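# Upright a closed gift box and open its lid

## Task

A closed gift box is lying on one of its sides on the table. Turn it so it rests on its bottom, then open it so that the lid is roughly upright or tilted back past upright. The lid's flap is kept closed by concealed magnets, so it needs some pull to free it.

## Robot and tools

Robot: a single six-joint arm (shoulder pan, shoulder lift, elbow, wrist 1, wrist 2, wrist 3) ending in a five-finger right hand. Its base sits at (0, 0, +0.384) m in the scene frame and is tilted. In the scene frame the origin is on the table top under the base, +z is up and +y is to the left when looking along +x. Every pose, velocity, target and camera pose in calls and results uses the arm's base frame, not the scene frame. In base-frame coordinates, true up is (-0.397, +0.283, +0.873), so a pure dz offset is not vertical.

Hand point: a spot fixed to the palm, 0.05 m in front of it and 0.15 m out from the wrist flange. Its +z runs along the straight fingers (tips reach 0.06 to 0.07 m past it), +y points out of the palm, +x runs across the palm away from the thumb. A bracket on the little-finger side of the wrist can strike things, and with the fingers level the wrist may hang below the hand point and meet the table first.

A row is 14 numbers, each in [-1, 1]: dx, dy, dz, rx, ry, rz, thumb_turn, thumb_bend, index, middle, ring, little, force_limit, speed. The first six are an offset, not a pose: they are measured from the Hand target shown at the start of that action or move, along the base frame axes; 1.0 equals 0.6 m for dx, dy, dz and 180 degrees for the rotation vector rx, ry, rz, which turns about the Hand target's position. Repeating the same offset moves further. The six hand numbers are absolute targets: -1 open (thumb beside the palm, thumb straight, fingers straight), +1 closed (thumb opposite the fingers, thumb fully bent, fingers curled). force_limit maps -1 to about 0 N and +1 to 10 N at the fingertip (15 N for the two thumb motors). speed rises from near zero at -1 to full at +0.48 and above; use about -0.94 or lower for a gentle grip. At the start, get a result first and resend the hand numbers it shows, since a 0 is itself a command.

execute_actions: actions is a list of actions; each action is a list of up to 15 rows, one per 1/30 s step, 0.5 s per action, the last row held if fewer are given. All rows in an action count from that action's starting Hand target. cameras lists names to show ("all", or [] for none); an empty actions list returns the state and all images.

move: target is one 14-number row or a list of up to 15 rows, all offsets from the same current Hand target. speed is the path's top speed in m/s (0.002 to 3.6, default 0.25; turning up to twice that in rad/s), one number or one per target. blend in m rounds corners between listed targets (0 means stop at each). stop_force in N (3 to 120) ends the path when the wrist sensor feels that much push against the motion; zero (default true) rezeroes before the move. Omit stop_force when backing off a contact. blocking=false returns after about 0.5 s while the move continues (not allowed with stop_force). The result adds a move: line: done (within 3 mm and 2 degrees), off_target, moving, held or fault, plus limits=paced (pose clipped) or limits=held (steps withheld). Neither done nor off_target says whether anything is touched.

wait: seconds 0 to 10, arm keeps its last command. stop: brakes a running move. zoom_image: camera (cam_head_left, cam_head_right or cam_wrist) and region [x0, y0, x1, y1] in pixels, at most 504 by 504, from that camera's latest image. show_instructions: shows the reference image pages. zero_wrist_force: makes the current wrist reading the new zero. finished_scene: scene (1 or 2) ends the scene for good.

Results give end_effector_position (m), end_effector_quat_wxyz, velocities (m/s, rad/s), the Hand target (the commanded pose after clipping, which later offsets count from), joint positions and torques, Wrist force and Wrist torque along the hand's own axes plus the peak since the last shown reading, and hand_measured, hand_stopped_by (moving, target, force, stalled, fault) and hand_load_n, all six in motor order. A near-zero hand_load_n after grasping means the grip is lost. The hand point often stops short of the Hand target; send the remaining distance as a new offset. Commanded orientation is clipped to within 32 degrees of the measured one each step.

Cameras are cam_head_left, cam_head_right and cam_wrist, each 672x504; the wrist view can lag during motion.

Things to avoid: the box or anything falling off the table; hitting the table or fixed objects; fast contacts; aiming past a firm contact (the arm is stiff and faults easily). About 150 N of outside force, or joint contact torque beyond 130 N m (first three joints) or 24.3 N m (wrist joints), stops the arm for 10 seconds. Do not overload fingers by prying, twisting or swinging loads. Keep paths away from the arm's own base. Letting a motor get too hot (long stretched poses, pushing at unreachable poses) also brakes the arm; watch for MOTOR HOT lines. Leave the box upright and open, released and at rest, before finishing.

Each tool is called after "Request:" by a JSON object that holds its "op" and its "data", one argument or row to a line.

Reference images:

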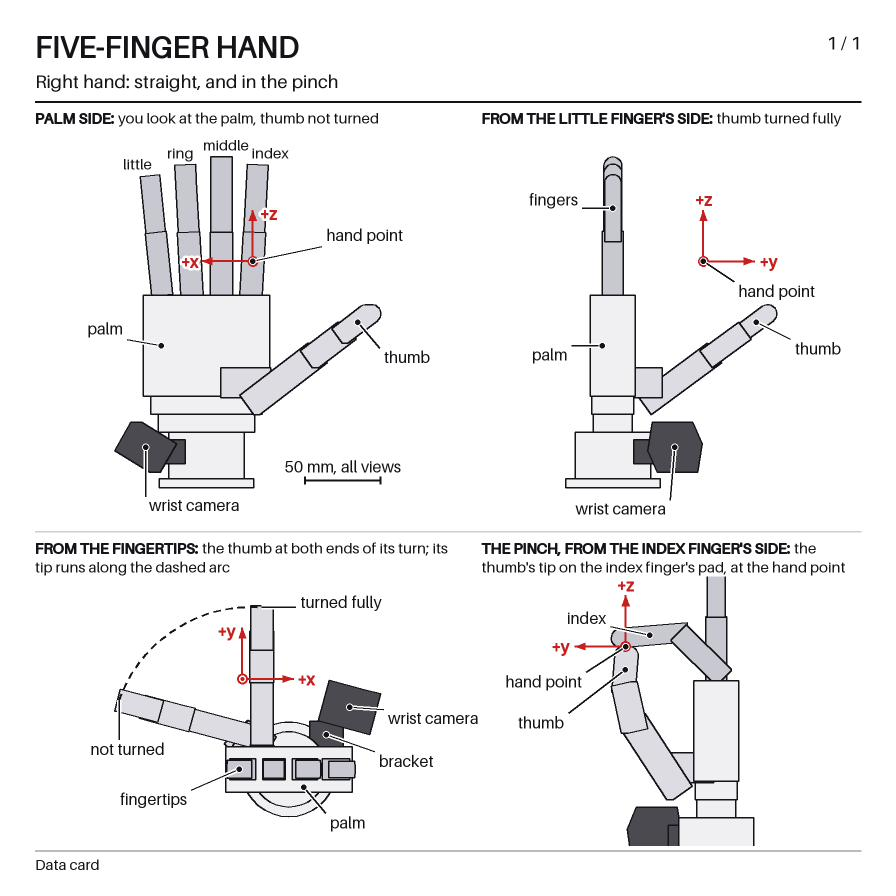

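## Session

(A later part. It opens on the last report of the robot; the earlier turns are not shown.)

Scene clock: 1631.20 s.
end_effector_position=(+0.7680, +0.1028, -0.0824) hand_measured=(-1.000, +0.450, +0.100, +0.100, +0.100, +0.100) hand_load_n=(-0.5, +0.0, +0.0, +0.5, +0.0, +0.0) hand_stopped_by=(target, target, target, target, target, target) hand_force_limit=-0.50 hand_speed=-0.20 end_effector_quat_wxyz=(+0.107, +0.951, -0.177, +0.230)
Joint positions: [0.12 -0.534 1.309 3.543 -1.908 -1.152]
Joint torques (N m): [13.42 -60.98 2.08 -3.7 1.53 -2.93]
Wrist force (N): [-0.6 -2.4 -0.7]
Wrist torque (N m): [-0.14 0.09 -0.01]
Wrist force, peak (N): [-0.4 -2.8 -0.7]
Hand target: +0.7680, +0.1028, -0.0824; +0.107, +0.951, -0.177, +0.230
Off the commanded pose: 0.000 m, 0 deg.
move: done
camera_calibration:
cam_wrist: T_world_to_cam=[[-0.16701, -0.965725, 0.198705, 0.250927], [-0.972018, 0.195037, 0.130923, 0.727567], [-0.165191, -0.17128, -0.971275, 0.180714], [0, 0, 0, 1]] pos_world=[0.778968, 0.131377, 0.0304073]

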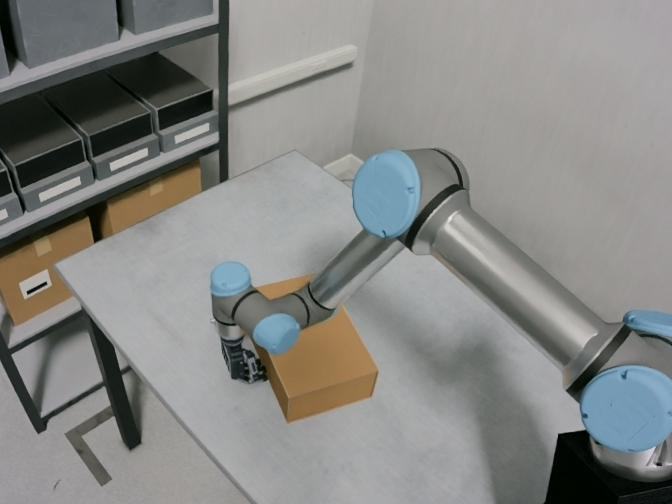

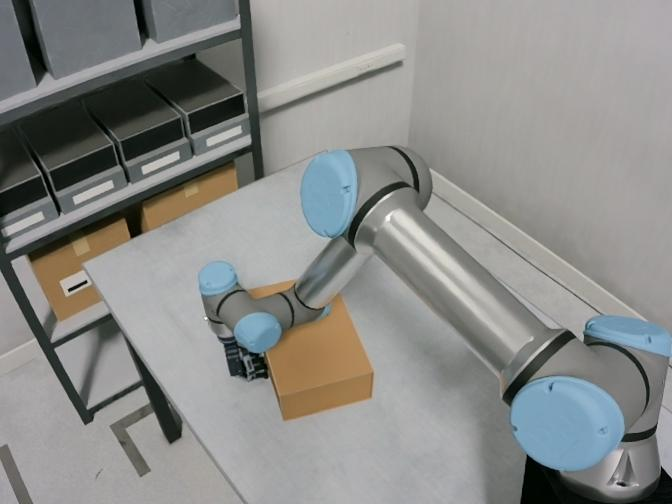

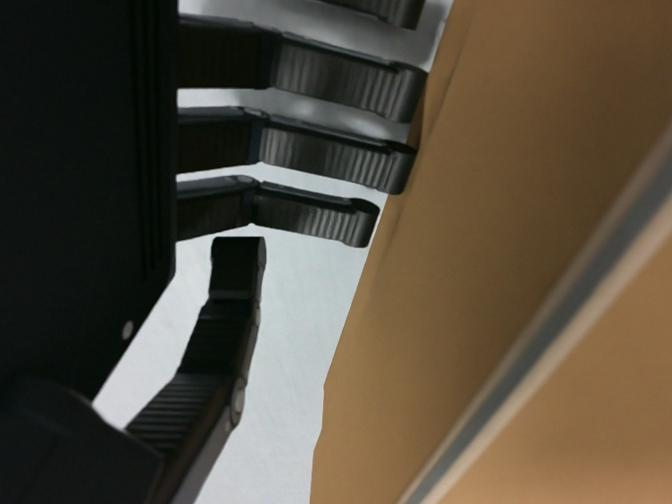

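Request:
{"op": "move", "data": {
  "target": [-0.0132,0.0095,0.0291,0,0,0,-1,0.45,0.1,0.1,0.1,0.1,-0.5,-0.2],
  "speed": 0.008,
  "stop_force": 8,
  "cameras": ["all"]
}}

Scene clock: 1646.07 s.
end_effector_position=(+0.7600, +0.1085, -0.0650) hand_measured=(-1.000, +0.450, +0.100, +0.100, +0.100, +0.100) hand_load_n=(+0.0, +0.0, +0.5, +4.0, +0.0, +0.0) hand_stopped_by=(target, target, target, target, target, target) hand_force_limit=-0.50 hand_speed=-0.20 end_effector_quat_wxyz=(+0.107, +0.951, -0.177, +0.230)
Joint positions: [0.129 -0.575 1.339 3.557 -1.911 -1.143]
Joint torques (N m): [27.37 -62.32 2.56 -0.39 -2.33 2.54]
Wrist force (N): [-0.4 -0.9 2.0]
Wrist torque (N m): [-0.09 0.03 -0.02]
Wrist force, peak (N): [-0.5 -1.5 3.0]
Hand target: +0.7600, +0.1085, -0.0650; +0.107, +0.951, -0.177, +0.230
Off the commanded pose: 0.000 m, 0 deg.
move: done
camera_calibration:
cam_wrist: T_world_to_cam=[[-0.16701, -0.965725, 0.198705, 0.251635], [-0.972018, 0.195037, 0.130923, 0.716485], [-0.165191, -0.17128, -0.971275, 0.197383], [0, 0, 0, 1]] pos_world=[0.771068, 0.137077, 0.0479073]

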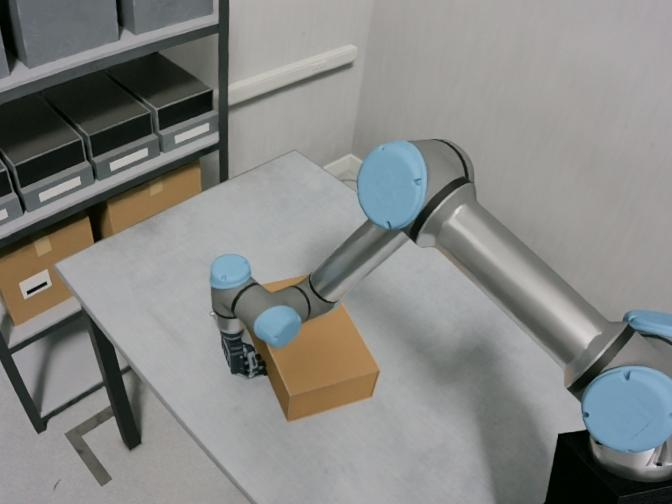

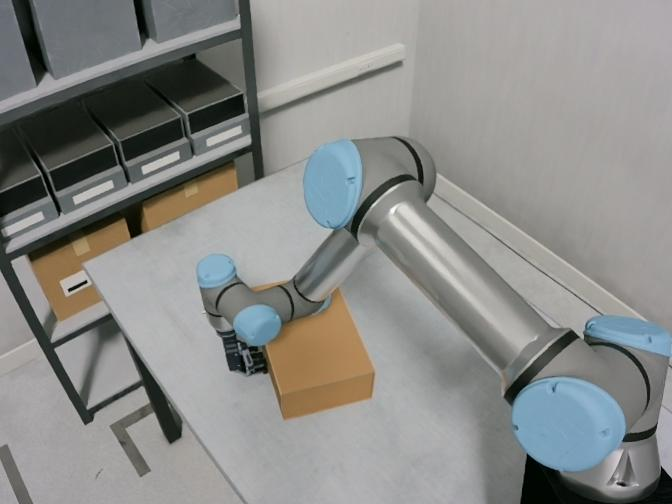

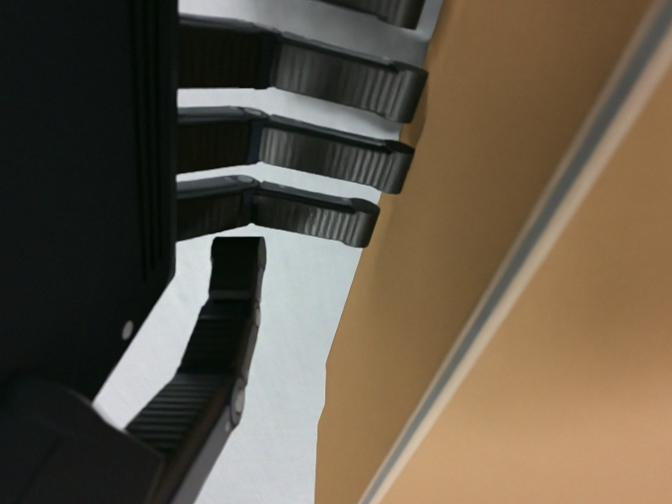

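Request:
{"op": "zoom_image", "data": {
  "camera": "cam_wrist",
  "region": [300, 0, 560, 260]
}}

Request:
{"op": "zoom_image", "data": {
  "camera": "cam_head_left",
  "region": [210, 300, 390, 430]
}}

Scaled by 1.938 from the camera's 672x504 image, which has a finer 960x720 frame.

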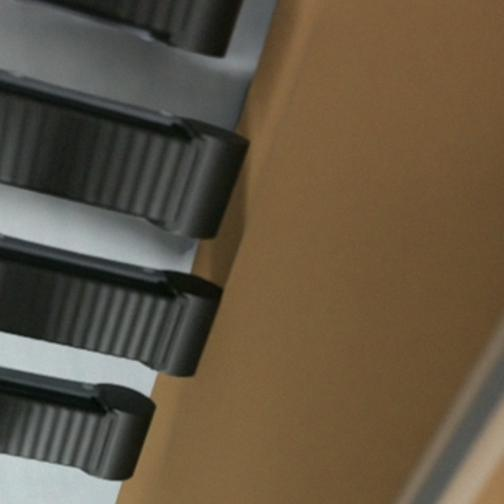

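Scaled by 2.800 from the camera's 672x504 image, which has a finer 960x720 frame.

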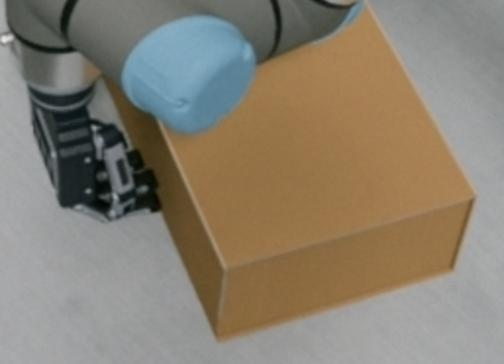

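Request:
{"op": "move", "data": {
  "target": [-0.0033,0.0024,0.0073,0,0,0,-1,0.45,0.1,0.1,0.1,0.1,-0.5,-0.2],
  "speed": 0.008
}}

Request:
{"op": "move", "data": {
  "target": [-0.0033,0.0024,0.0073,0,0,0,-1,0.45,0.1,0.1,0.1,0.1,-0.5,-0.2],
  "speed": 0.008,
  "cameras": ["all"]
}}

Scene clock: 1658.87 s.
end_effector_position=(+0.7582, +0.1099, -0.0608) hand_measured=(-1.000, +0.450, +0.100, +0.100, +0.100, +0.100) hand_load_n=(+0.0, +0.0, +0.0, +2.5, +0.0, +0.0) hand_stopped_by=(target, target, target, target, target, target) hand_force_limit=-0.50 hand_speed=-0.20 end_effector_quat_wxyz=(+0.107, +0.951, -0.177, +0.230)
Joint positions: [0.131 -0.585 1.345 3.561 -1.912 -1.141]
Joint torques (N m): [27.36 -59.4 1.65 -0.13 -2 2.55]
Wrist force (N): [-0.1 -1.0 0.1]
Wrist torque (N m): [-0.17 0.01 0.01]
Wrist force, peak (N): [-0.3 -2.3 2.7]
Hand target: +0.7581, +0.1100, -0.0606; +0.107, +0.951, -0.177, +0.230
Off the commanded pose: 0.000 m, 0 deg.
move: done

Scene clock: 1659.73 s.
end_effector_position=(+0.7562, +0.1113, -0.0564) hand_measured=(-1.000, +0.450, +0.100, +0.100, +0.100, +0.100) hand_load_n=(+0.0, +0.5, +0.5, +0.5, +0.0, +0.0) hand_stopped_by=(target, target, target, target, target, target) hand_force_limit=-0.50 hand_speed=-0.20 end_effector_quat_wxyz=(+0.107, +0.951, -0.177, +0.230)
Joint positions: [0.133 -0.595 1.352 3.565 -1.913 -1.139]
Joint torques (N m): [27.16 -60.77 1.53 0 -2.14 2.7]
Wrist force (N): [-0.5 -0.8 0.3]
Wrist torque (N m): [-0.15 0.06 0.00]
Wrist force, peak (N): [-0.4 -1.3 0.0]
Hand target: +0.7561, +0.1114, -0.0562; +0.107, +0.951, -0.177, +0.230
Off the commanded pose: 0.000 m, 0 deg.
move: done
camera_calibration:
cam_wrist: T_world_to_cam=[[-0.16701, -0.965725, 0.198705, 0.252075], [-0.972018, 0.195037, 0.130923, 0.711002], [-0.165191, -0.17128, -0.971275, 0.205588], [0, 0, 0, 1]] pos_world=[0.767168, 0.139977, 0.0565073]

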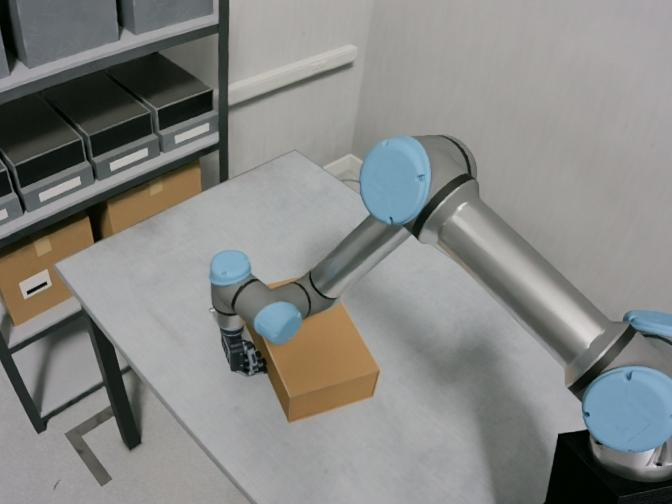

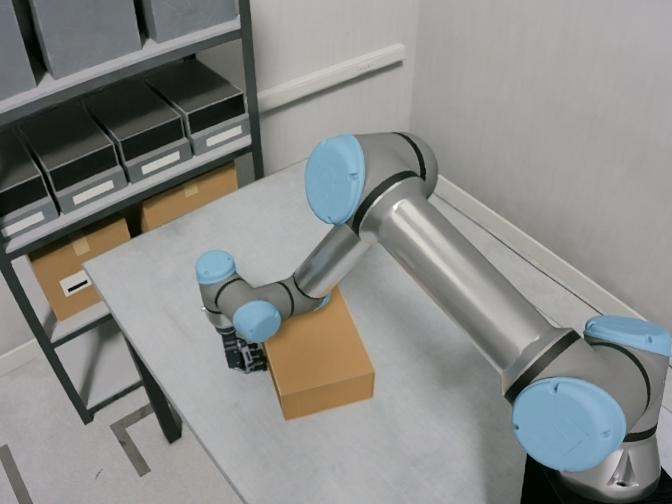

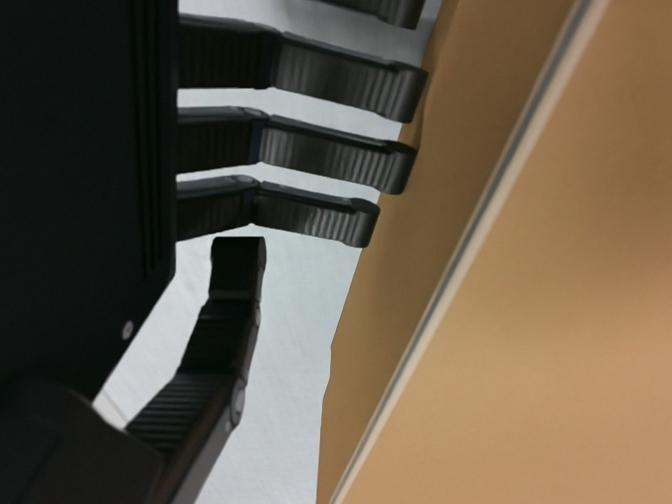

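Request:
{"op": "move", "data": {
  "target": [
    [0.0096,0.0229,-0.0031,0,0,0,-1,0.45,0.1,0.1,0.1,0.1,-0.5,-0.2],
    [0.0305,0.0079,-0.0490,0,0,0,-1,0.45,0.1,0.1,0.1,0.1,-0.5,-0.2]
  ],
  "speed": 0.04,
  "cameras": ["all"]
}}

Scene clock: 1777.40 s.
end_effector_position=(+0.7743, +0.1162, -0.0855) hand_measured=(-1.000, +0.450, +0.100, +0.100, +0.100, +0.100) hand_load_n=(+0.0, +0.5, +0.0, +0.0, +0.0, +0.0) hand_stopped_by=(target, target, target, target, target, target) hand_force_limit=-0.50 hand_speed=-0.20 end_effector_quat_wxyz=(+0.107, +0.951, -0.177, +0.230)
Joint positions: [0.136 -0.512 1.268 3.568 -1.914 -1.136]
Joint torques (N m): [15.32 -38.72 -24.38 -3.88 1.86 -2.72]
Wrist force (N): [-0.1 -0.2 -0.3]
Wrist torque (N m): [-0.09 0.03 0.07]
Wrist force, peak (N): [-0.4 -1.1 0.0]
Hand target: +0.7744, +0.1161, -0.0856; +0.107, +0.951, -0.177, +0.230
Off the commanded pose: 0.000 m, 0 deg.
move: done
camera_calibration:
cam_wrist: T_world_to_cam=[[-0.16701, -0.965725, 0.198705, 0.265516], [-0.972018, 0.195037, 0.130923, 0.73147], [-0.165191, -0.17128, -0.971275, 0.181136], [0, 0, 0, 1]] pos_world=[0.785268, 0.144777, 0.0274073]

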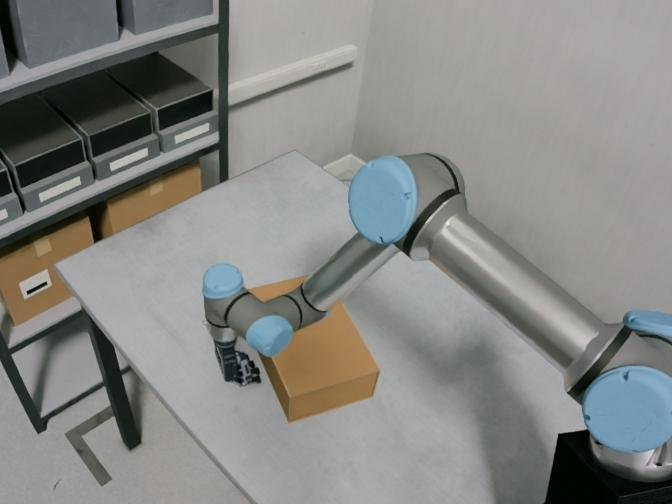

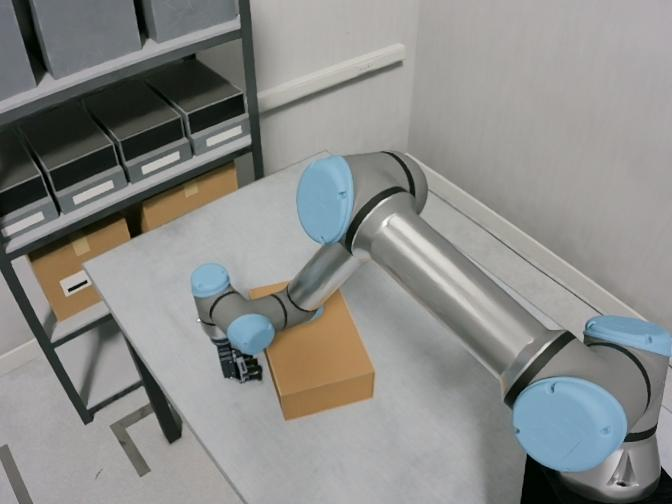

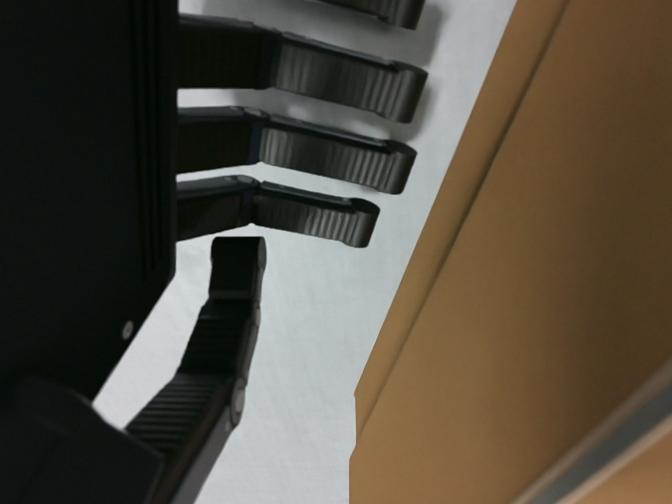

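Request:
{"op": "zoom_image", "data": {
  "camera": "cam_wrist",
  "region": [340, 0, 600, 504]
}}

Scaled by 1.000.

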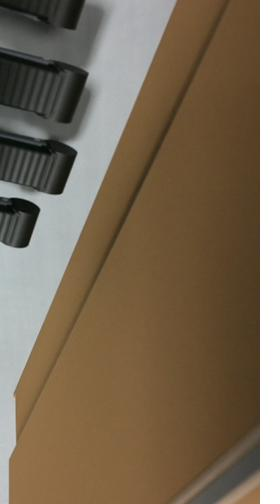

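Request:
{"op": "zoom_image", "data": {
  "camera": "cam_wrist",
  "region": [330, 340, 430, 504]
}}

Request:
{"op": "zoom_image", "data": {
  "camera": "cam_wrist",
  "region": [430, 60, 530, 200]
}}

Request:
{"op": "zoom_image", "data": {
  "camera": "cam_head_left",
  "region": [270, 360, 390, 430]
}}

Scaled by 3.073 from the camera's 672x504 image, which has a finer 960x720 frame.

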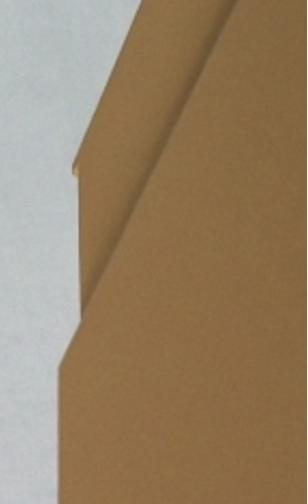

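Scaled by 3.600 from the camera's 672x504 image, which has a finer 960x720 frame.

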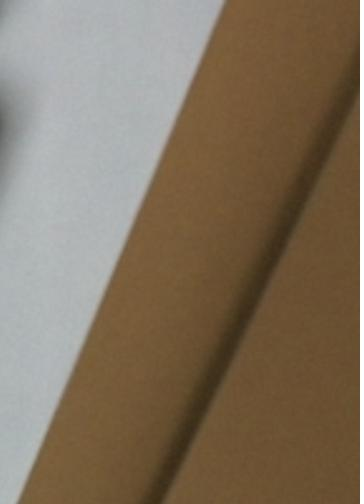

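Scaled by 4.200 from the camera's 672x504 image, which has a finer 960x720 frame.

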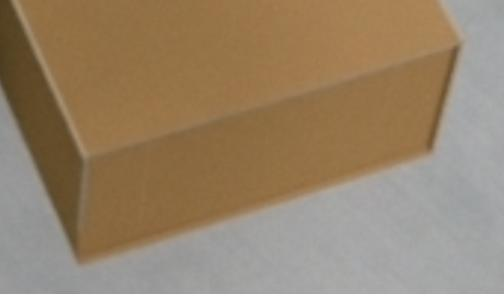

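Request:
{"op": "move", "data": {
  "target": [
    [-0.0115,-0.0275,0.0037,0,0,0,-1,0.45,0.1,0.1,0.1,0.1,-0.5,-0.2],
    [-0.0207,-0.0328,0.0166,0,0,0,-1,0.45,0.1,0.1,0.1,0.1,-0.5,-0.2]
  ],
  "speed": 0.01,
  "blend": [0.002,0],
  "cameras": ["all"]
}}

Scene clock: 1880.87 s.
end_effector_position=(+0.7621, +0.0965, -0.0758) hand_measured=(-1.000, +0.450, +0.100, +0.100, +0.100, +0.100) hand_load_n=(+0.0, +0.5, +0.5, +2.0, +0.0, +0.0) hand_stopped_by=(target, target, target, target, target, target) hand_force_limit=-0.50 hand_speed=-0.20 end_effector_quat_wxyz=(+0.107, +0.951, -0.177, +0.230) end_effector_velocity=(-0.002, +0.000, +0.000) end_effector_angular_velocity=(+0.000, +0.002, -0.001)
Joint positions: [0.112 -0.558 1.341 3.533 -1.905 -1.159]
Joint velocities: [0 -0.003 0.006 -0.001 0 0.001]
Joint torques (N m): [13.53 -60.28 3.89 -3.98 1.49 -2.87]
Wrist force (N): [-0.4 -2.0 0.6]
Wrist torque (N m): [-0.14 0.05 0.03]
Wrist force, peak (N): [-0.7 -2.3 1.4]
Hand target: +0.7620, +0.0965, -0.0757; +0.107, +0.951, -0.177, +0.230
Off the commanded pose: 0.000 m, 0 deg.
move: done
camera_calibration:
cam_wrist: T_world_to_cam=[[-0.16701, -0.965725, 0.198705, 0.242526], [-0.972018, 0.195037, 0.130923, 0.722183], [-0.165191, -0.17128, -0.971275, 0.185168], [0, 0, 0, 1]] pos_world=[0.773068, 0.125077, 0.0371073]

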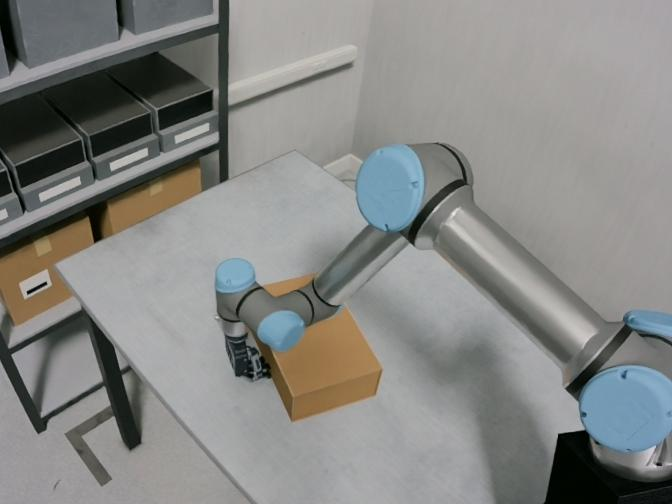

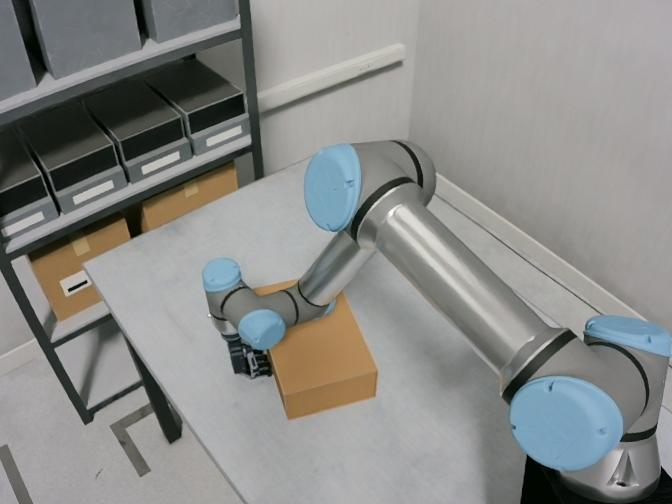

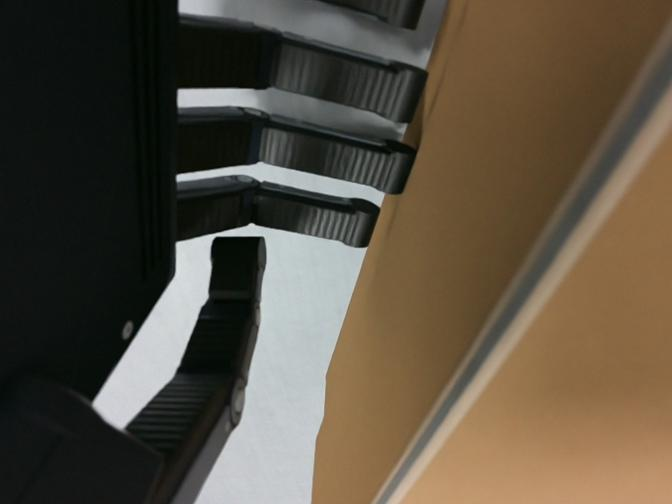

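Request:
{"op": "move", "data": {
  "target": [-0.0046,-0.0027,0.0064,0,0,0,-1,0.45,0.1,0.1,0.1,0.1,-0.5,-0.2],
  "speed": 0.01
}}

Request:
{"op": "move", "data": {
  "target": [-0.0046,-0.0027,0.0064,0,0,0,-1,0.45,0.1,0.1,0.1,0.1,-0.5,-0.2],
  "speed": 0.01
}}

Request:
{"op": "move", "data": {
  "target": [-0.0046,-0.0027,0.0064,0,0,0,-1,0.45,0.1,0.1,0.1,0.1,-0.5,-0.2],
  "speed": 0.01,
  "cameras": ["all"]
}}

Scene clock: 1888.90 s.
end_effector_position=(+0.7593, +0.0949, -0.0719) hand_measured=(-1.000, +0.450, +0.100, +0.100, +0.100, +0.100) hand_load_n=(+0.0, +0.5, +0.5, +2.0, +0.0, +0.0) hand_stopped_by=(target, target, target, target, target, target) hand_force_limit=-0.50 hand_speed=-0.20 end_effector_quat_wxyz=(+0.107, +0.951, -0.177, +0.230)
Joint positions: [0.11 -0.57 1.355 3.53 -1.904 -1.161]
Joint torques (N m): [13.63 -61.8 2.59 -3.85 1.48 -3.02]
Wrist force (N): [-0.6 -2.2 1.4]
Wrist torque (N m): [-0.16 0.05 0.03]
Wrist force, peak (N): [-0.5 -2.5 1.3]
Hand target: +0.7592, +0.0948, -0.0718; +0.107, +0.951, -0.177, +0.230
Off the commanded pose: 0.000 m, 0 deg.
move: done

Scene clock: 1889.73 s.
end_effector_position=(+0.7565, +0.0933, -0.0681) hand_measured=(-1.000, +0.450, +0.100, +0.100, +0.100, +0.100) hand_load_n=(-0.5, +0.0, +0.5, +4.5, +0.0, +0.0) hand_stopped_by=(target, target, target, target, target, target) hand_force_limit=-0.50 hand_speed=-0.20 end_effector_quat_wxyz=(+0.107, +0.951, -0.177, +0.230) end_effector_velocity=(-0.001, -0.001, +0.000) end_effector_angular_velocity=(+0.001, +0.001, -0.002)
Joint positions: [0.108 -0.582 1.368 3.528 -1.903 -1.163]
Joint velocities: [-0.001 -0.003 0.005 -0.001 0 0.001]
Joint torques (N m): [14.6 -61.49 2.86 -3.98 1.44 -3.03]
Wrist force (N): [-0.5 -1.7 2.8]
Wrist torque (N m): [-0.15 -0.01 0.05]
Wrist force, peak (N): [-0.6 -1.7 2.9]
Hand target: +0.7564, +0.0932, -0.0680; +0.107, +0.951, -0.177, +0.230
Off the commanded pose: 0.000 m, 0 deg.
move: done

Scene clock: 1890.57 s.
end_effector_position=(+0.7538, +0.0916, -0.0643) hand_measured=(-1.000, +0.450, +0.100, +0.100, +0.100, +0.100) hand_load_n=(-0.5, +0.0, +0.0, +4.0, +0.0, +0.0) hand_stopped_by=(target, target, target, target, target, target) hand_force_limit=-0.50 hand_speed=-0.20 end_effector_quat_wxyz=(+0.107, +0.951, -0.177, +0.230)
Joint positions: [0.106 -0.594 1.381 3.526 -1.903 -1.165]
Joint torques (N m): [14.12 -61.42 2.24 -3.9 1.49 -2.91]
Wrist force (N): [-0.6 -1.8 2.8]
Wrist torque (N m): [-0.18 0.01 0.04]
Wrist force, peak (N): [-0.8 -1.8 3.3]
Hand target: +0.7537, +0.0916, -0.0641; +0.107, +0.951, -0.177, +0.230
Off the commanded pose: 0.000 m, 0 deg.
move: done
camera_calibration:
cam_wrist: T_world_to_cam=[[-0.16701, -0.965725, 0.198705, 0.23422], [-0.972018, 0.195037, 0.130923, 0.713546], [-0.165191, -0.17128, -0.971275, 0.194145], [0, 0, 0, 1]] pos_world=[0.764768, 0.120277, 0.0486073]

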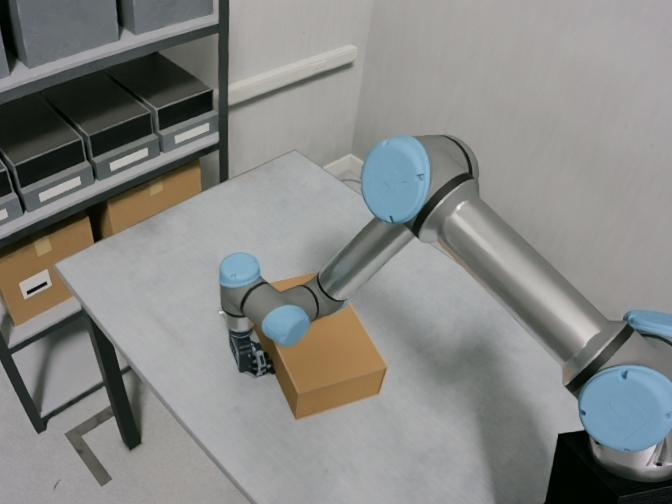

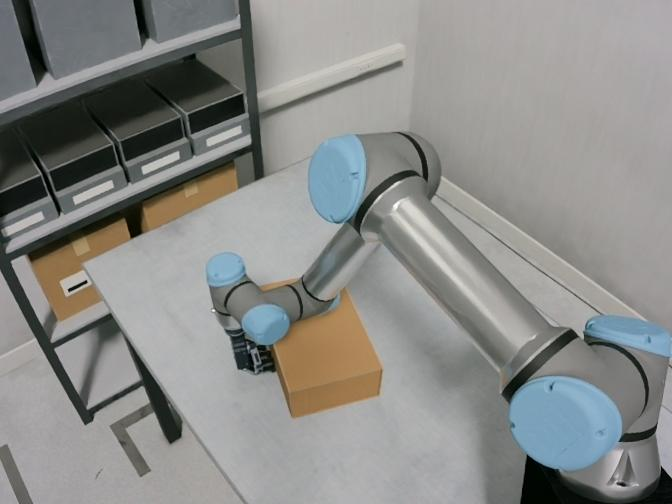

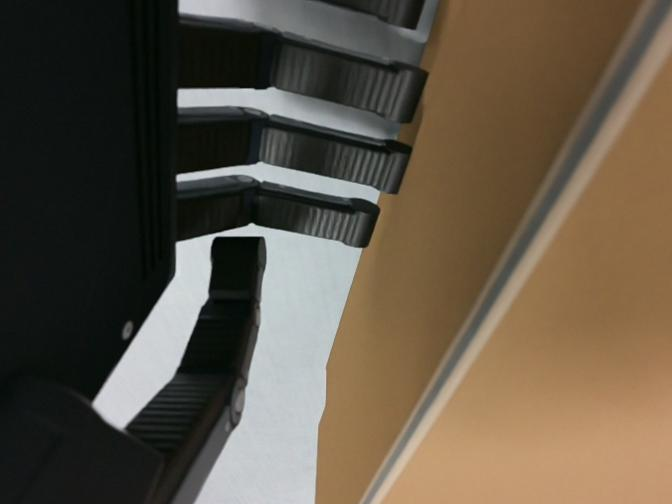

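Request:
{"op": "zoom_image", "data": {
  "camera": "cam_head_left",
  "region": [220, 320, 400, 430]
}}

Request:
{"op": "zoom_image", "data": {
  "camera": "cam_wrist",
  "region": [320, 40, 480, 220]
}}

Scaled by 2.800 from the camera's 672x504 image, which has a finer 960x720 frame.

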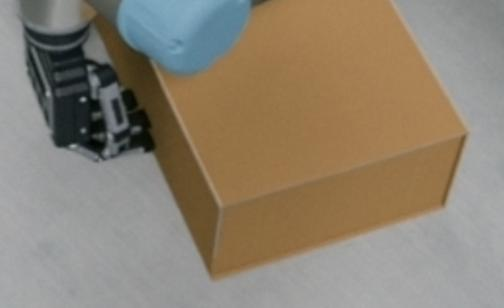

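Scaled by 2.800 from the camera's 672x504 image, which has a finer 960x720 frame.

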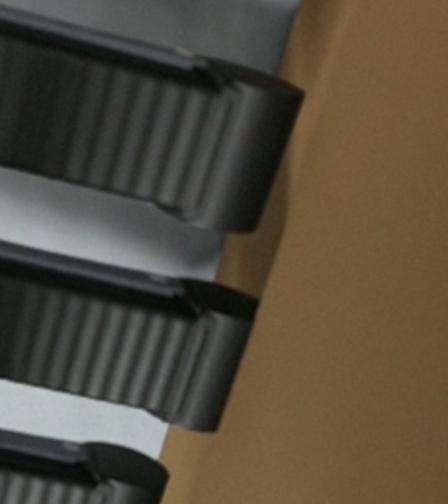

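Request:
{"op": "move", "data": {
  "target": [-0.0046,-0.0027,0.0064,0,0,0,-1,0.45,0.1,0.1,0.1,0.1,-0.5,-0.2],
  "speed": 0.01
}}

Request:
{"op": "move", "data": {
  "target": [-0.0046,-0.0027,0.0064,0,0,0,-1,0.45,0.1,0.1,0.1,0.1,-0.5,-0.2],
  "speed": 0.01,
  "cameras": ["all"]
}}

Scene clock: 1914.90 s.
end_effector_position=(+0.7510, +0.0900, -0.0604) hand_measured=(-1.000, +0.450, +0.100, +0.100, +0.100, +0.100) hand_load_n=(+0.0, +0.5, +0.5, +4.5, +0.0, +0.5) hand_stopped_by=(target, target, target, target, target, target) hand_force_limit=-0.50 hand_speed=-0.20 end_effector_quat_wxyz=(+0.107, +0.951, -0.177, +0.230)
Joint positions: [0.105 -0.605 1.394 3.525 -1.902 -1.167]
Joint torques (N m): [14.65 -61.24 3.56 -4.02 1.53 -2.96]
Wrist force (N): [-0.7 -1.7 2.8]
Wrist torque (N m): [-0.16 0.03 0.03]
Wrist force, peak (N): [-0.7 -2.1 3.1]
Hand target: +0.7509, +0.0900, -0.0603; +0.107, +0.951, -0.177, +0.230
Off the commanded pose: 0.000 m, 0 deg.
move: done

Scene clock: 1915.73 s.
end_effector_position=(+0.7483, +0.0884, -0.0566) hand_measured=(-1.000, +0.450, +0.100, +0.100, +0.100, +0.100) hand_load_n=(+0.0, +0.5, +0.5, +4.0, +0.0, +0.0) hand_stopped_by=(target, target, target, target, target, target) hand_force_limit=-0.50 hand_speed=-0.20 end_effector_quat_wxyz=(+0.107, +0.951, -0.177, +0.230)
Joint positions: [0.103 -0.617 1.407 3.523 -1.901 -1.168]
Joint torques (N m): [14.49 -60.01 2.77 -3.91 1.48 -2.99]
Wrist force (N): [-0.8 -1.7 2.8]
Wrist torque (N m): [-0.17 0.05 0.02]
Wrist force, peak (N): [-0.8 -1.8 3.1]
Hand target: +0.7482, +0.0884, -0.0565; +0.107, +0.951, -0.177, +0.230
Off the commanded pose: 0.000 m, 0 deg.
move: done
camera_calibration:
cam_wrist: T_world_to_cam=[[-0.16701, -0.965725, 0.198705, 0.228584], [-0.972018, 0.195037, 0.130923, 0.707835], [-0.165191, -0.17128, -0.971275, 0.20015], [0, 0, 0, 1]] pos_world=[0.759268, 0.116977, 0.0563073]

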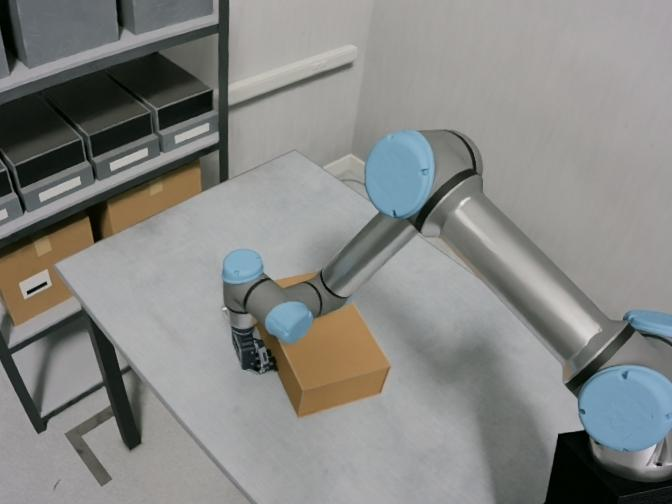

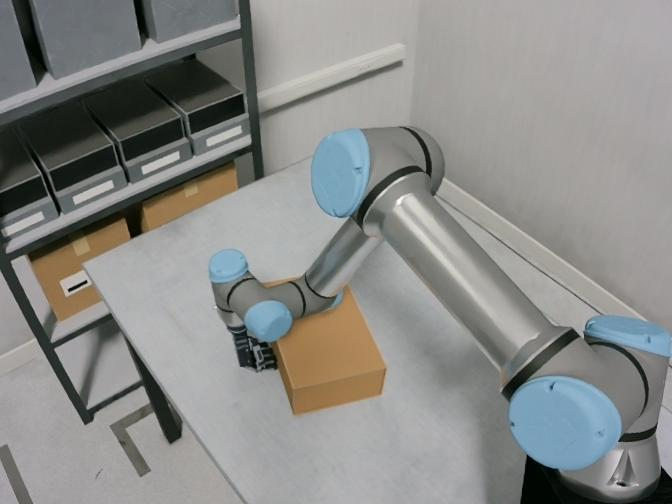

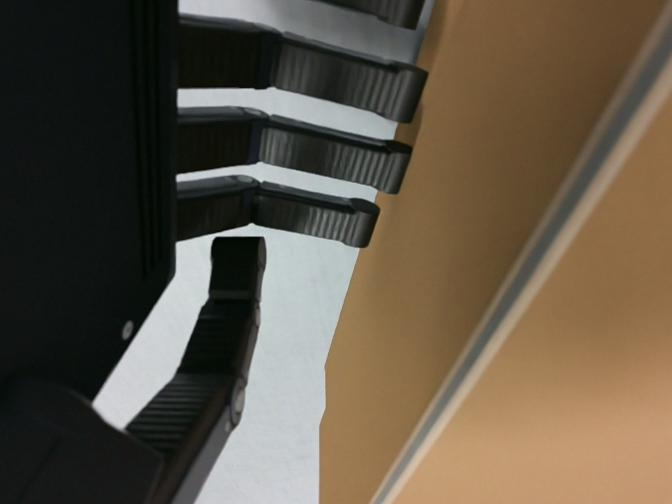

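Request:
{"op": "zoom_image", "data": {
  "camera": "cam_head_left",
  "region": [230, 320, 400, 430]
}}

Request:
{"op": "zoom_image", "data": {
  "camera": "cam_head_right",
  "region": [230, 320, 400, 430]
}}

Scaled by 2.965 from the camera's 672x504 image, which has a finer 960x720 frame.

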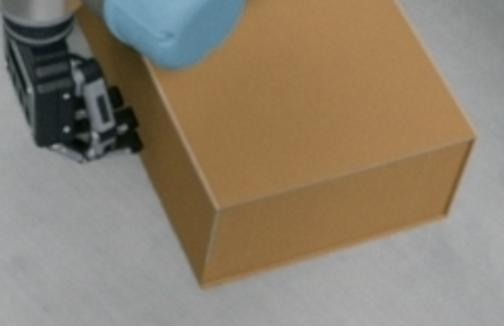

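Scaled by 2.965 from the camera's 672x504 image, which has a finer 960x720 frame.

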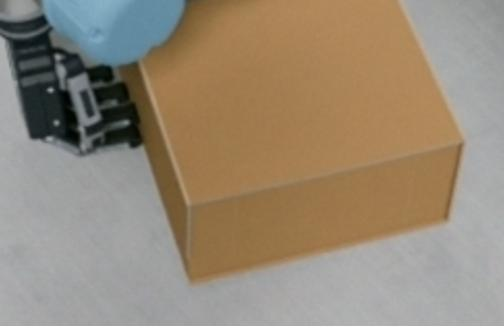

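Request:
{"op": "move", "data": {
  "target": [0.0060,-0.0043,-0.0131,0,0,0,-1,0.45,0.1,0.1,0.1,0.1,-0.5,-0.2],
  "speed": 0.015
}}

Request:
{"op": "move", "data": {
  "target": [0.0013,0.0031,-0.0004,0,0,0,-1,0.45,0.1,0.1,0.1,0.1,-0.5,-0.2],
  "speed": 0.01,
  "cameras": ["cam_head_left","cam_wrist"]
}}

Scene clock: 2151.00 s.
end_effector_position=(+0.7517, +0.0858, -0.0642) hand_measured=(-1.000, +0.450, +0.100, +0.100, +0.100, +0.100) hand_load_n=(+0.0, +0.5, +0.5, +4.0, +0.0, +0.0) hand_stopped_by=(target, target, target, target, target, target) hand_force_limit=-0.50 hand_speed=-0.20 end_effector_quat_wxyz=(+0.107, +0.951, -0.177, +0.230)
Joint positions: [0.099 -0.6 1.395 3.516 -1.9 -1.172]
Joint torques (N m): [13.21 -39.32 -23.83 -3.95 1.52 -2.96]
Wrist force (N): [-0.6 -1.7 3.0]
Wrist torque (N m): [-0.17 0.00 0.05]
Wrist force, peak (N): [-0.7 -1.6 3.1]
Hand target: +0.7518, +0.0858, -0.0643; +0.107, +0.951, -0.177, +0.230
Off the commanded pose: 0.000 m, 0 deg.
move: done

Scene clock: 2151.70 s.
end_effector_position=(+0.7525, +0.0875, -0.0645) hand_measured=(-1.000, +0.450, +0.100, +0.100, +0.100, +0.100) hand_load_n=(+0.0, +0.0, +0.5, +4.5, +0.0, +0.0) hand_stopped_by=(target, target, target, target, target, target) hand_force_limit=-0.50 hand_speed=-0.20 end_effector_quat_wxyz=(+0.107, +0.951, -0.177, +0.230)
Joint positions: [0.101 -0.597 1.39 3.519 -1.9 -1.17]
Joint torques (N m): [25.25 -39.44 -23.36 -0.06 -2.48 2.59]
Wrist force (N): [-0.6 -1.9 2.3]
Wrist torque (N m): [-0.17 0.03 -0.04]
Wrist force, peak (N): [-0.4 -1.1 3.4]
Hand target: +0.7525, +0.0876, -0.0646; +0.107, +0.951, -0.177, +0.230
Off the commanded pose: 0.000 m, 0 deg.
move: done
camera_calibration:
cam_wrist: T_world_to_cam=[[-0.16701, -0.965725, 0.198705, 0.230006], [-0.972018, 0.195037, 0.130923, 0.713141], [-0.165191, -0.17128, -0.971275, 0.192919], [0, 0, 0, 1]] pos_world=[0.763468, 0.116077, 0.0483073]
Images, in order (width x height): cam_head_left 672x504, cam_wrist 672x504.

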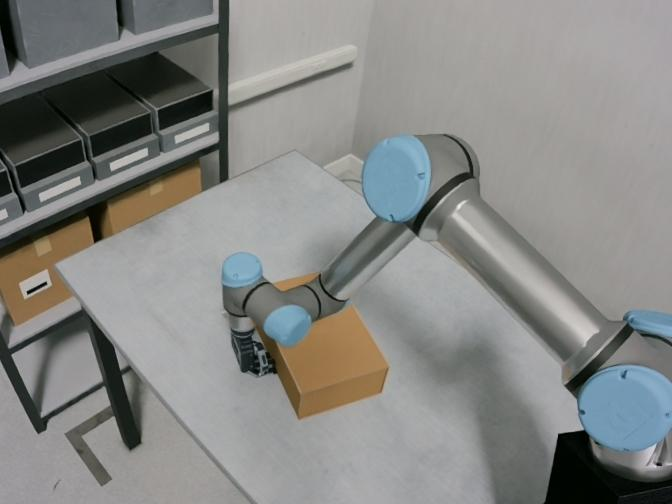

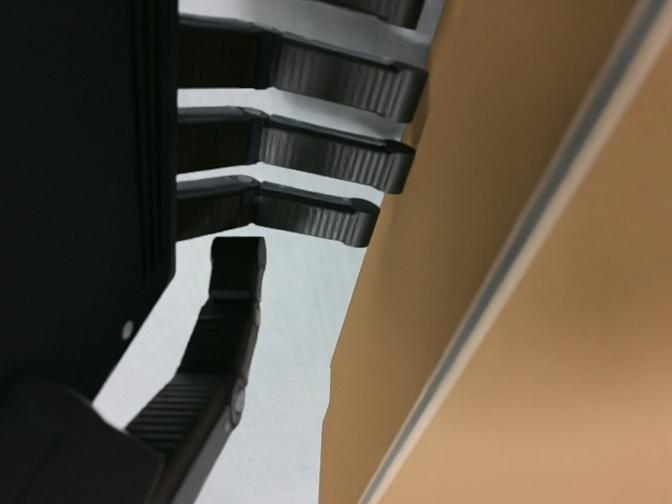

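Request:
{"op": "execute_actions", "data": {
  "actions": [
    [[0,0,0,0,0,0,-1,0.45,0.4,0.4,0.4,0.4,1,1]]
  ],
  "cameras": ["all"]
}}

Scene clock: 2158.67 s.
end_effector_position=(+0.7525, +0.0877, -0.0646) hand_measured=(-1.000, +0.448, +0.398, +0.400, +0.400, +0.400) hand_load_n=(+0.0, +6.5, +8.0, +0.0, +0.5, +0.0) hand_stopped_by=(target, target, target, target, target, target) hand_force_limit=1.00 hand_speed=1.00 end_effector_quat_wxyz=(+0.107, +0.951, -0.177, +0.230)
Joint positions: [0.101 -0.597 1.39 3.519 -1.901 -1.17]
Joint torques (N m): [21.09 -42.09 -19.93 -0.9 -2.08 2.59]
Wrist force (N): [-0.7 -0.6 0.0]
Wrist torque (N m): [-0.16 0.11 -0.02]
Wrist force, peak (N): [-0.5 -3.9 1.8]
Hand target: +0.7525, +0.0876, -0.0646; +0.107, +0.951, -0.177, +0.230
Off the commanded pose: 0.000 m, 0 deg.
camera_calibration:
cam_wrist: T_world_to_cam=[[-0.166931, -0.96576, 0.198599, 0.230164], [-0.972031, 0.194946, 0.130962, 0.713218], [-0.165194, -0.171183, -0.971292, 0.192962], [0, 0, 0, 1]] pos_world=[0.763568, 0.116276, 0.0483076]

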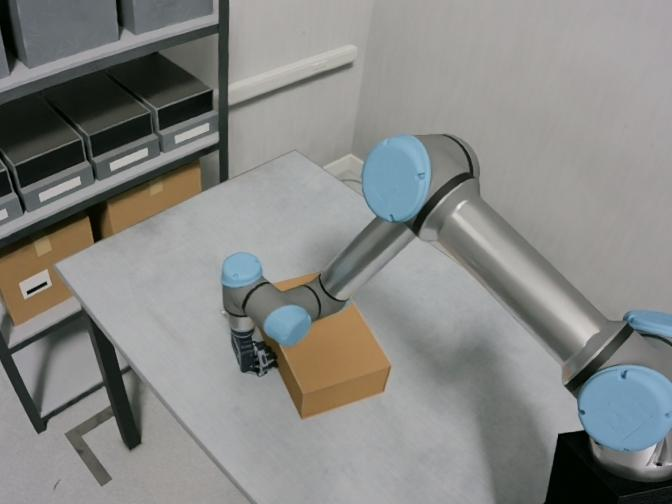

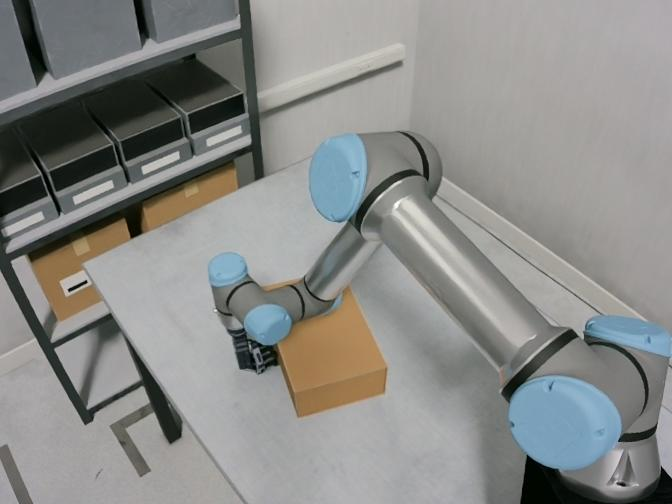

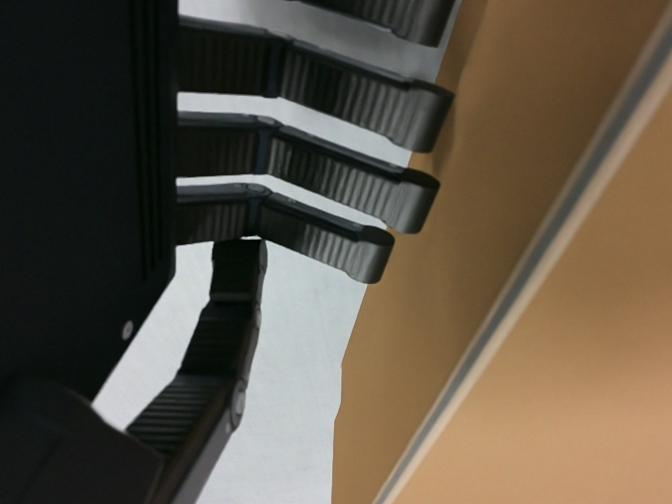

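Request:
{"op": "zoom_image", "data": {
  "camera": "cam_head_right",
  "region": [280, 350, 400, 424]
}}

Request:
{"op": "zoom_image", "data": {
  "camera": "cam_wrist",
  "region": [310, 330, 410, 430]
}}

Scaled by 4.200 from the camera's 672x504 image, which has a finer 960x720 frame.

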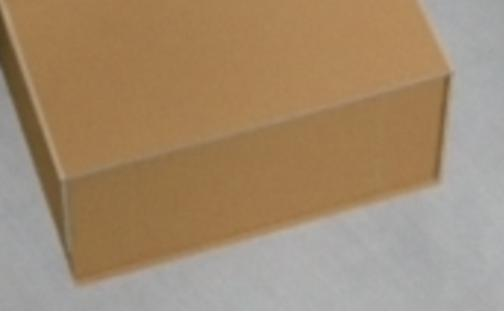

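Scaled by 5.040 from the camera's 672x504 image, which has a finer 960x720 frame.

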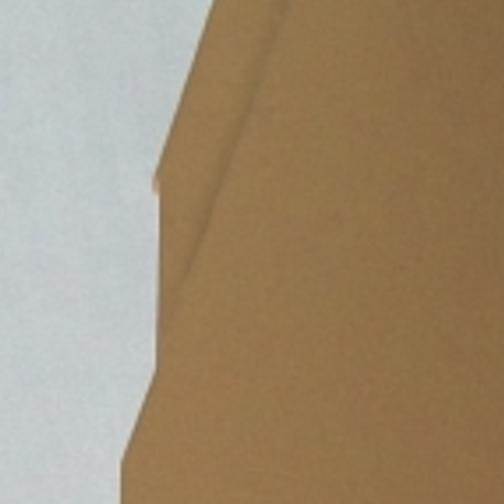

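Request:
{"op": "move", "data": {
  "target": [
    [0.0096,0.0229,-0.0031,0,0,0,-1,0.45,0.4,0.4,0.4,0.4,1,1],
    [0.0096,0.0229,-0.0031,0,0,0,-1,0.45,0.1,0.1,0.1,0.1,-0.5,-0.2],
    [0.0187,0.0164,-0.0230,0,0,0,-1,0.45,0.1,0.1,0.1,0.1,-0.5,-0.2]
  ],
  "speed": 0.05
}}

Request:
{"op": "move", "data": {
  "target": [-0.0122,-0.0290,0.0039,0,0,0,-1,0.45,0.1,0.1,0.1,0.1,-0.5,-0.2],
  "speed": 0.012
}}

Request:
{"op": "move", "data": {
  "target": [-0.0065,0.0008,0.0116,0,0,0,-1,0.45,0.1,0.1,0.1,0.1,-0.5,-0.2],
  "speed": 0.01
}}

Request:
{"op": "move", "data": {
  "target": [-0.0033,0.0024,0.0073,0,0,0,-1,0.45,0.1,0.1,0.1,0.1,-0.5,-0.2],
  "speed": 0.01
}}

Scene clock: 2427.10 s.
end_effector_position=(+0.7637, +0.0975, -0.0782) hand_measured=(-1.000, +0.450, +0.100, +0.100, +0.100, +0.100) hand_load_n=(+0.0, +0.5, -0.5, +0.0, +0.0, +0.0) hand_stopped_by=(target, target, target, target, target, target) hand_force_limit=-0.50 hand_speed=-0.20 end_effector_quat_wxyz=(+0.107, +0.951, -0.177, +0.230)
Joint positions: [0.113 -0.551 1.333 3.534 -1.905 -1.158]
Joint torques (N m): [14.57 -39.38 -22.5 -3.79 1.8 -2.91]
Wrist force (N): [-0.3 -0.5 -0.2]
Wrist torque (N m): [-0.12 0.06 0.06]
Wrist force, peak (N): [-1.0 -0.7 0.1]
Hand target: +0.7638, +0.0975, -0.0784; +0.107, +0.951, -0.177, +0.230
Off the commanded pose: 0.000 m, 0 deg.
move: done

Scene clock: 2429.03 s.
end_effector_position=(+0.7565, +0.0802, -0.0760) hand_measured=(-1.000, +0.450, +0.100, +0.100, +0.100, +0.100) hand_load_n=(+0.0, +0.5, +0.0, +0.0, +0.0, +0.0) hand_stopped_by=(target, target, target, target, target, target) hand_force_limit=-0.50 hand_speed=-0.20 end_effector_quat_wxyz=(+0.107, +0.951, -0.177, +0.230)
Joint positions: [0.09 -0.573 1.379 3.503 -1.896 -1.18]
Joint torques (N m): [14.69 -60.63 3.95 -4.09 1.8 -3.11]
Wrist force (N): [-0.5 -0.6 0.1]
Wrist torque (N m): [-0.16 0.08 0.07]
Wrist force, peak (N): [-0.8 -0.6 0.0]
Hand target: +0.7564, +0.0801, -0.0760; +0.107, +0.951, -0.177, +0.230
Off the commanded pose: 0.000 m, 0 deg.
move: done

Scene clock: 2430.17 s.
end_effector_position=(+0.7526, +0.0805, -0.0692) hand_measured=(-1.000, +0.450, +0.100, +0.100, +0.100, +0.100) hand_load_n=(+0.0, +0.5, +0.0, +0.0, -0.5, +0.0) hand_stopped_by=(target, target, target, target, target, target) hand_force_limit=-0.50 hand_speed=-0.20 end_effector_quat_wxyz=(+0.107, +0.951, -0.177, +0.230)
Joint positions: [0.091 -0.591 1.395 3.505 -1.897 -1.18]
Joint torques (N m): [26.55 -60.07 3.53 -0.26 -2.15 2.66]
Wrist force (N): [-0.6 -0.7 0.2]
Wrist torque (N m): [-0.18 0.08 0.02]
Wrist force, peak (N): [-0.8 -0.8 -0.1]
Hand target: +0.7525, +0.0806, -0.0691; +0.107, +0.951, -0.177, +0.230
Off the commanded pose: 0.000 m, 0 deg.
move: done

Scene clock: 2430.97 s.
end_effector_position=(+0.7506, +0.0819, -0.0649) hand_measured=(-1.000, +0.450, +0.100, +0.100, +0.100, +0.100) hand_load_n=(+0.0, +0.5, +0.0, +3.5, +0.0, +0.0) hand_stopped_by=(target, target, target, target, target, target) hand_force_limit=-0.50 hand_speed=-0.20 end_effector_quat_wxyz=(+0.107, +0.951, -0.177, +0.230)
Joint positions: [0.093 -0.602 1.403 3.509 -1.898 -1.177]
Joint torques (N m): [25.61 -60.45 2.84 -0.22 -2.48 2.62]
Wrist force (N): [-0.8 -2.2 2.3]
Wrist torque (N m): [-0.20 0.05 -0.05]
Wrist force, peak (N): [-0.8 -2.2 2.3]
Hand target: +0.7506, +0.0820, -0.0647; +0.107, +0.951, -0.177, +0.230
Off the commanded pose: 0.000 m, 0 deg.
move: done


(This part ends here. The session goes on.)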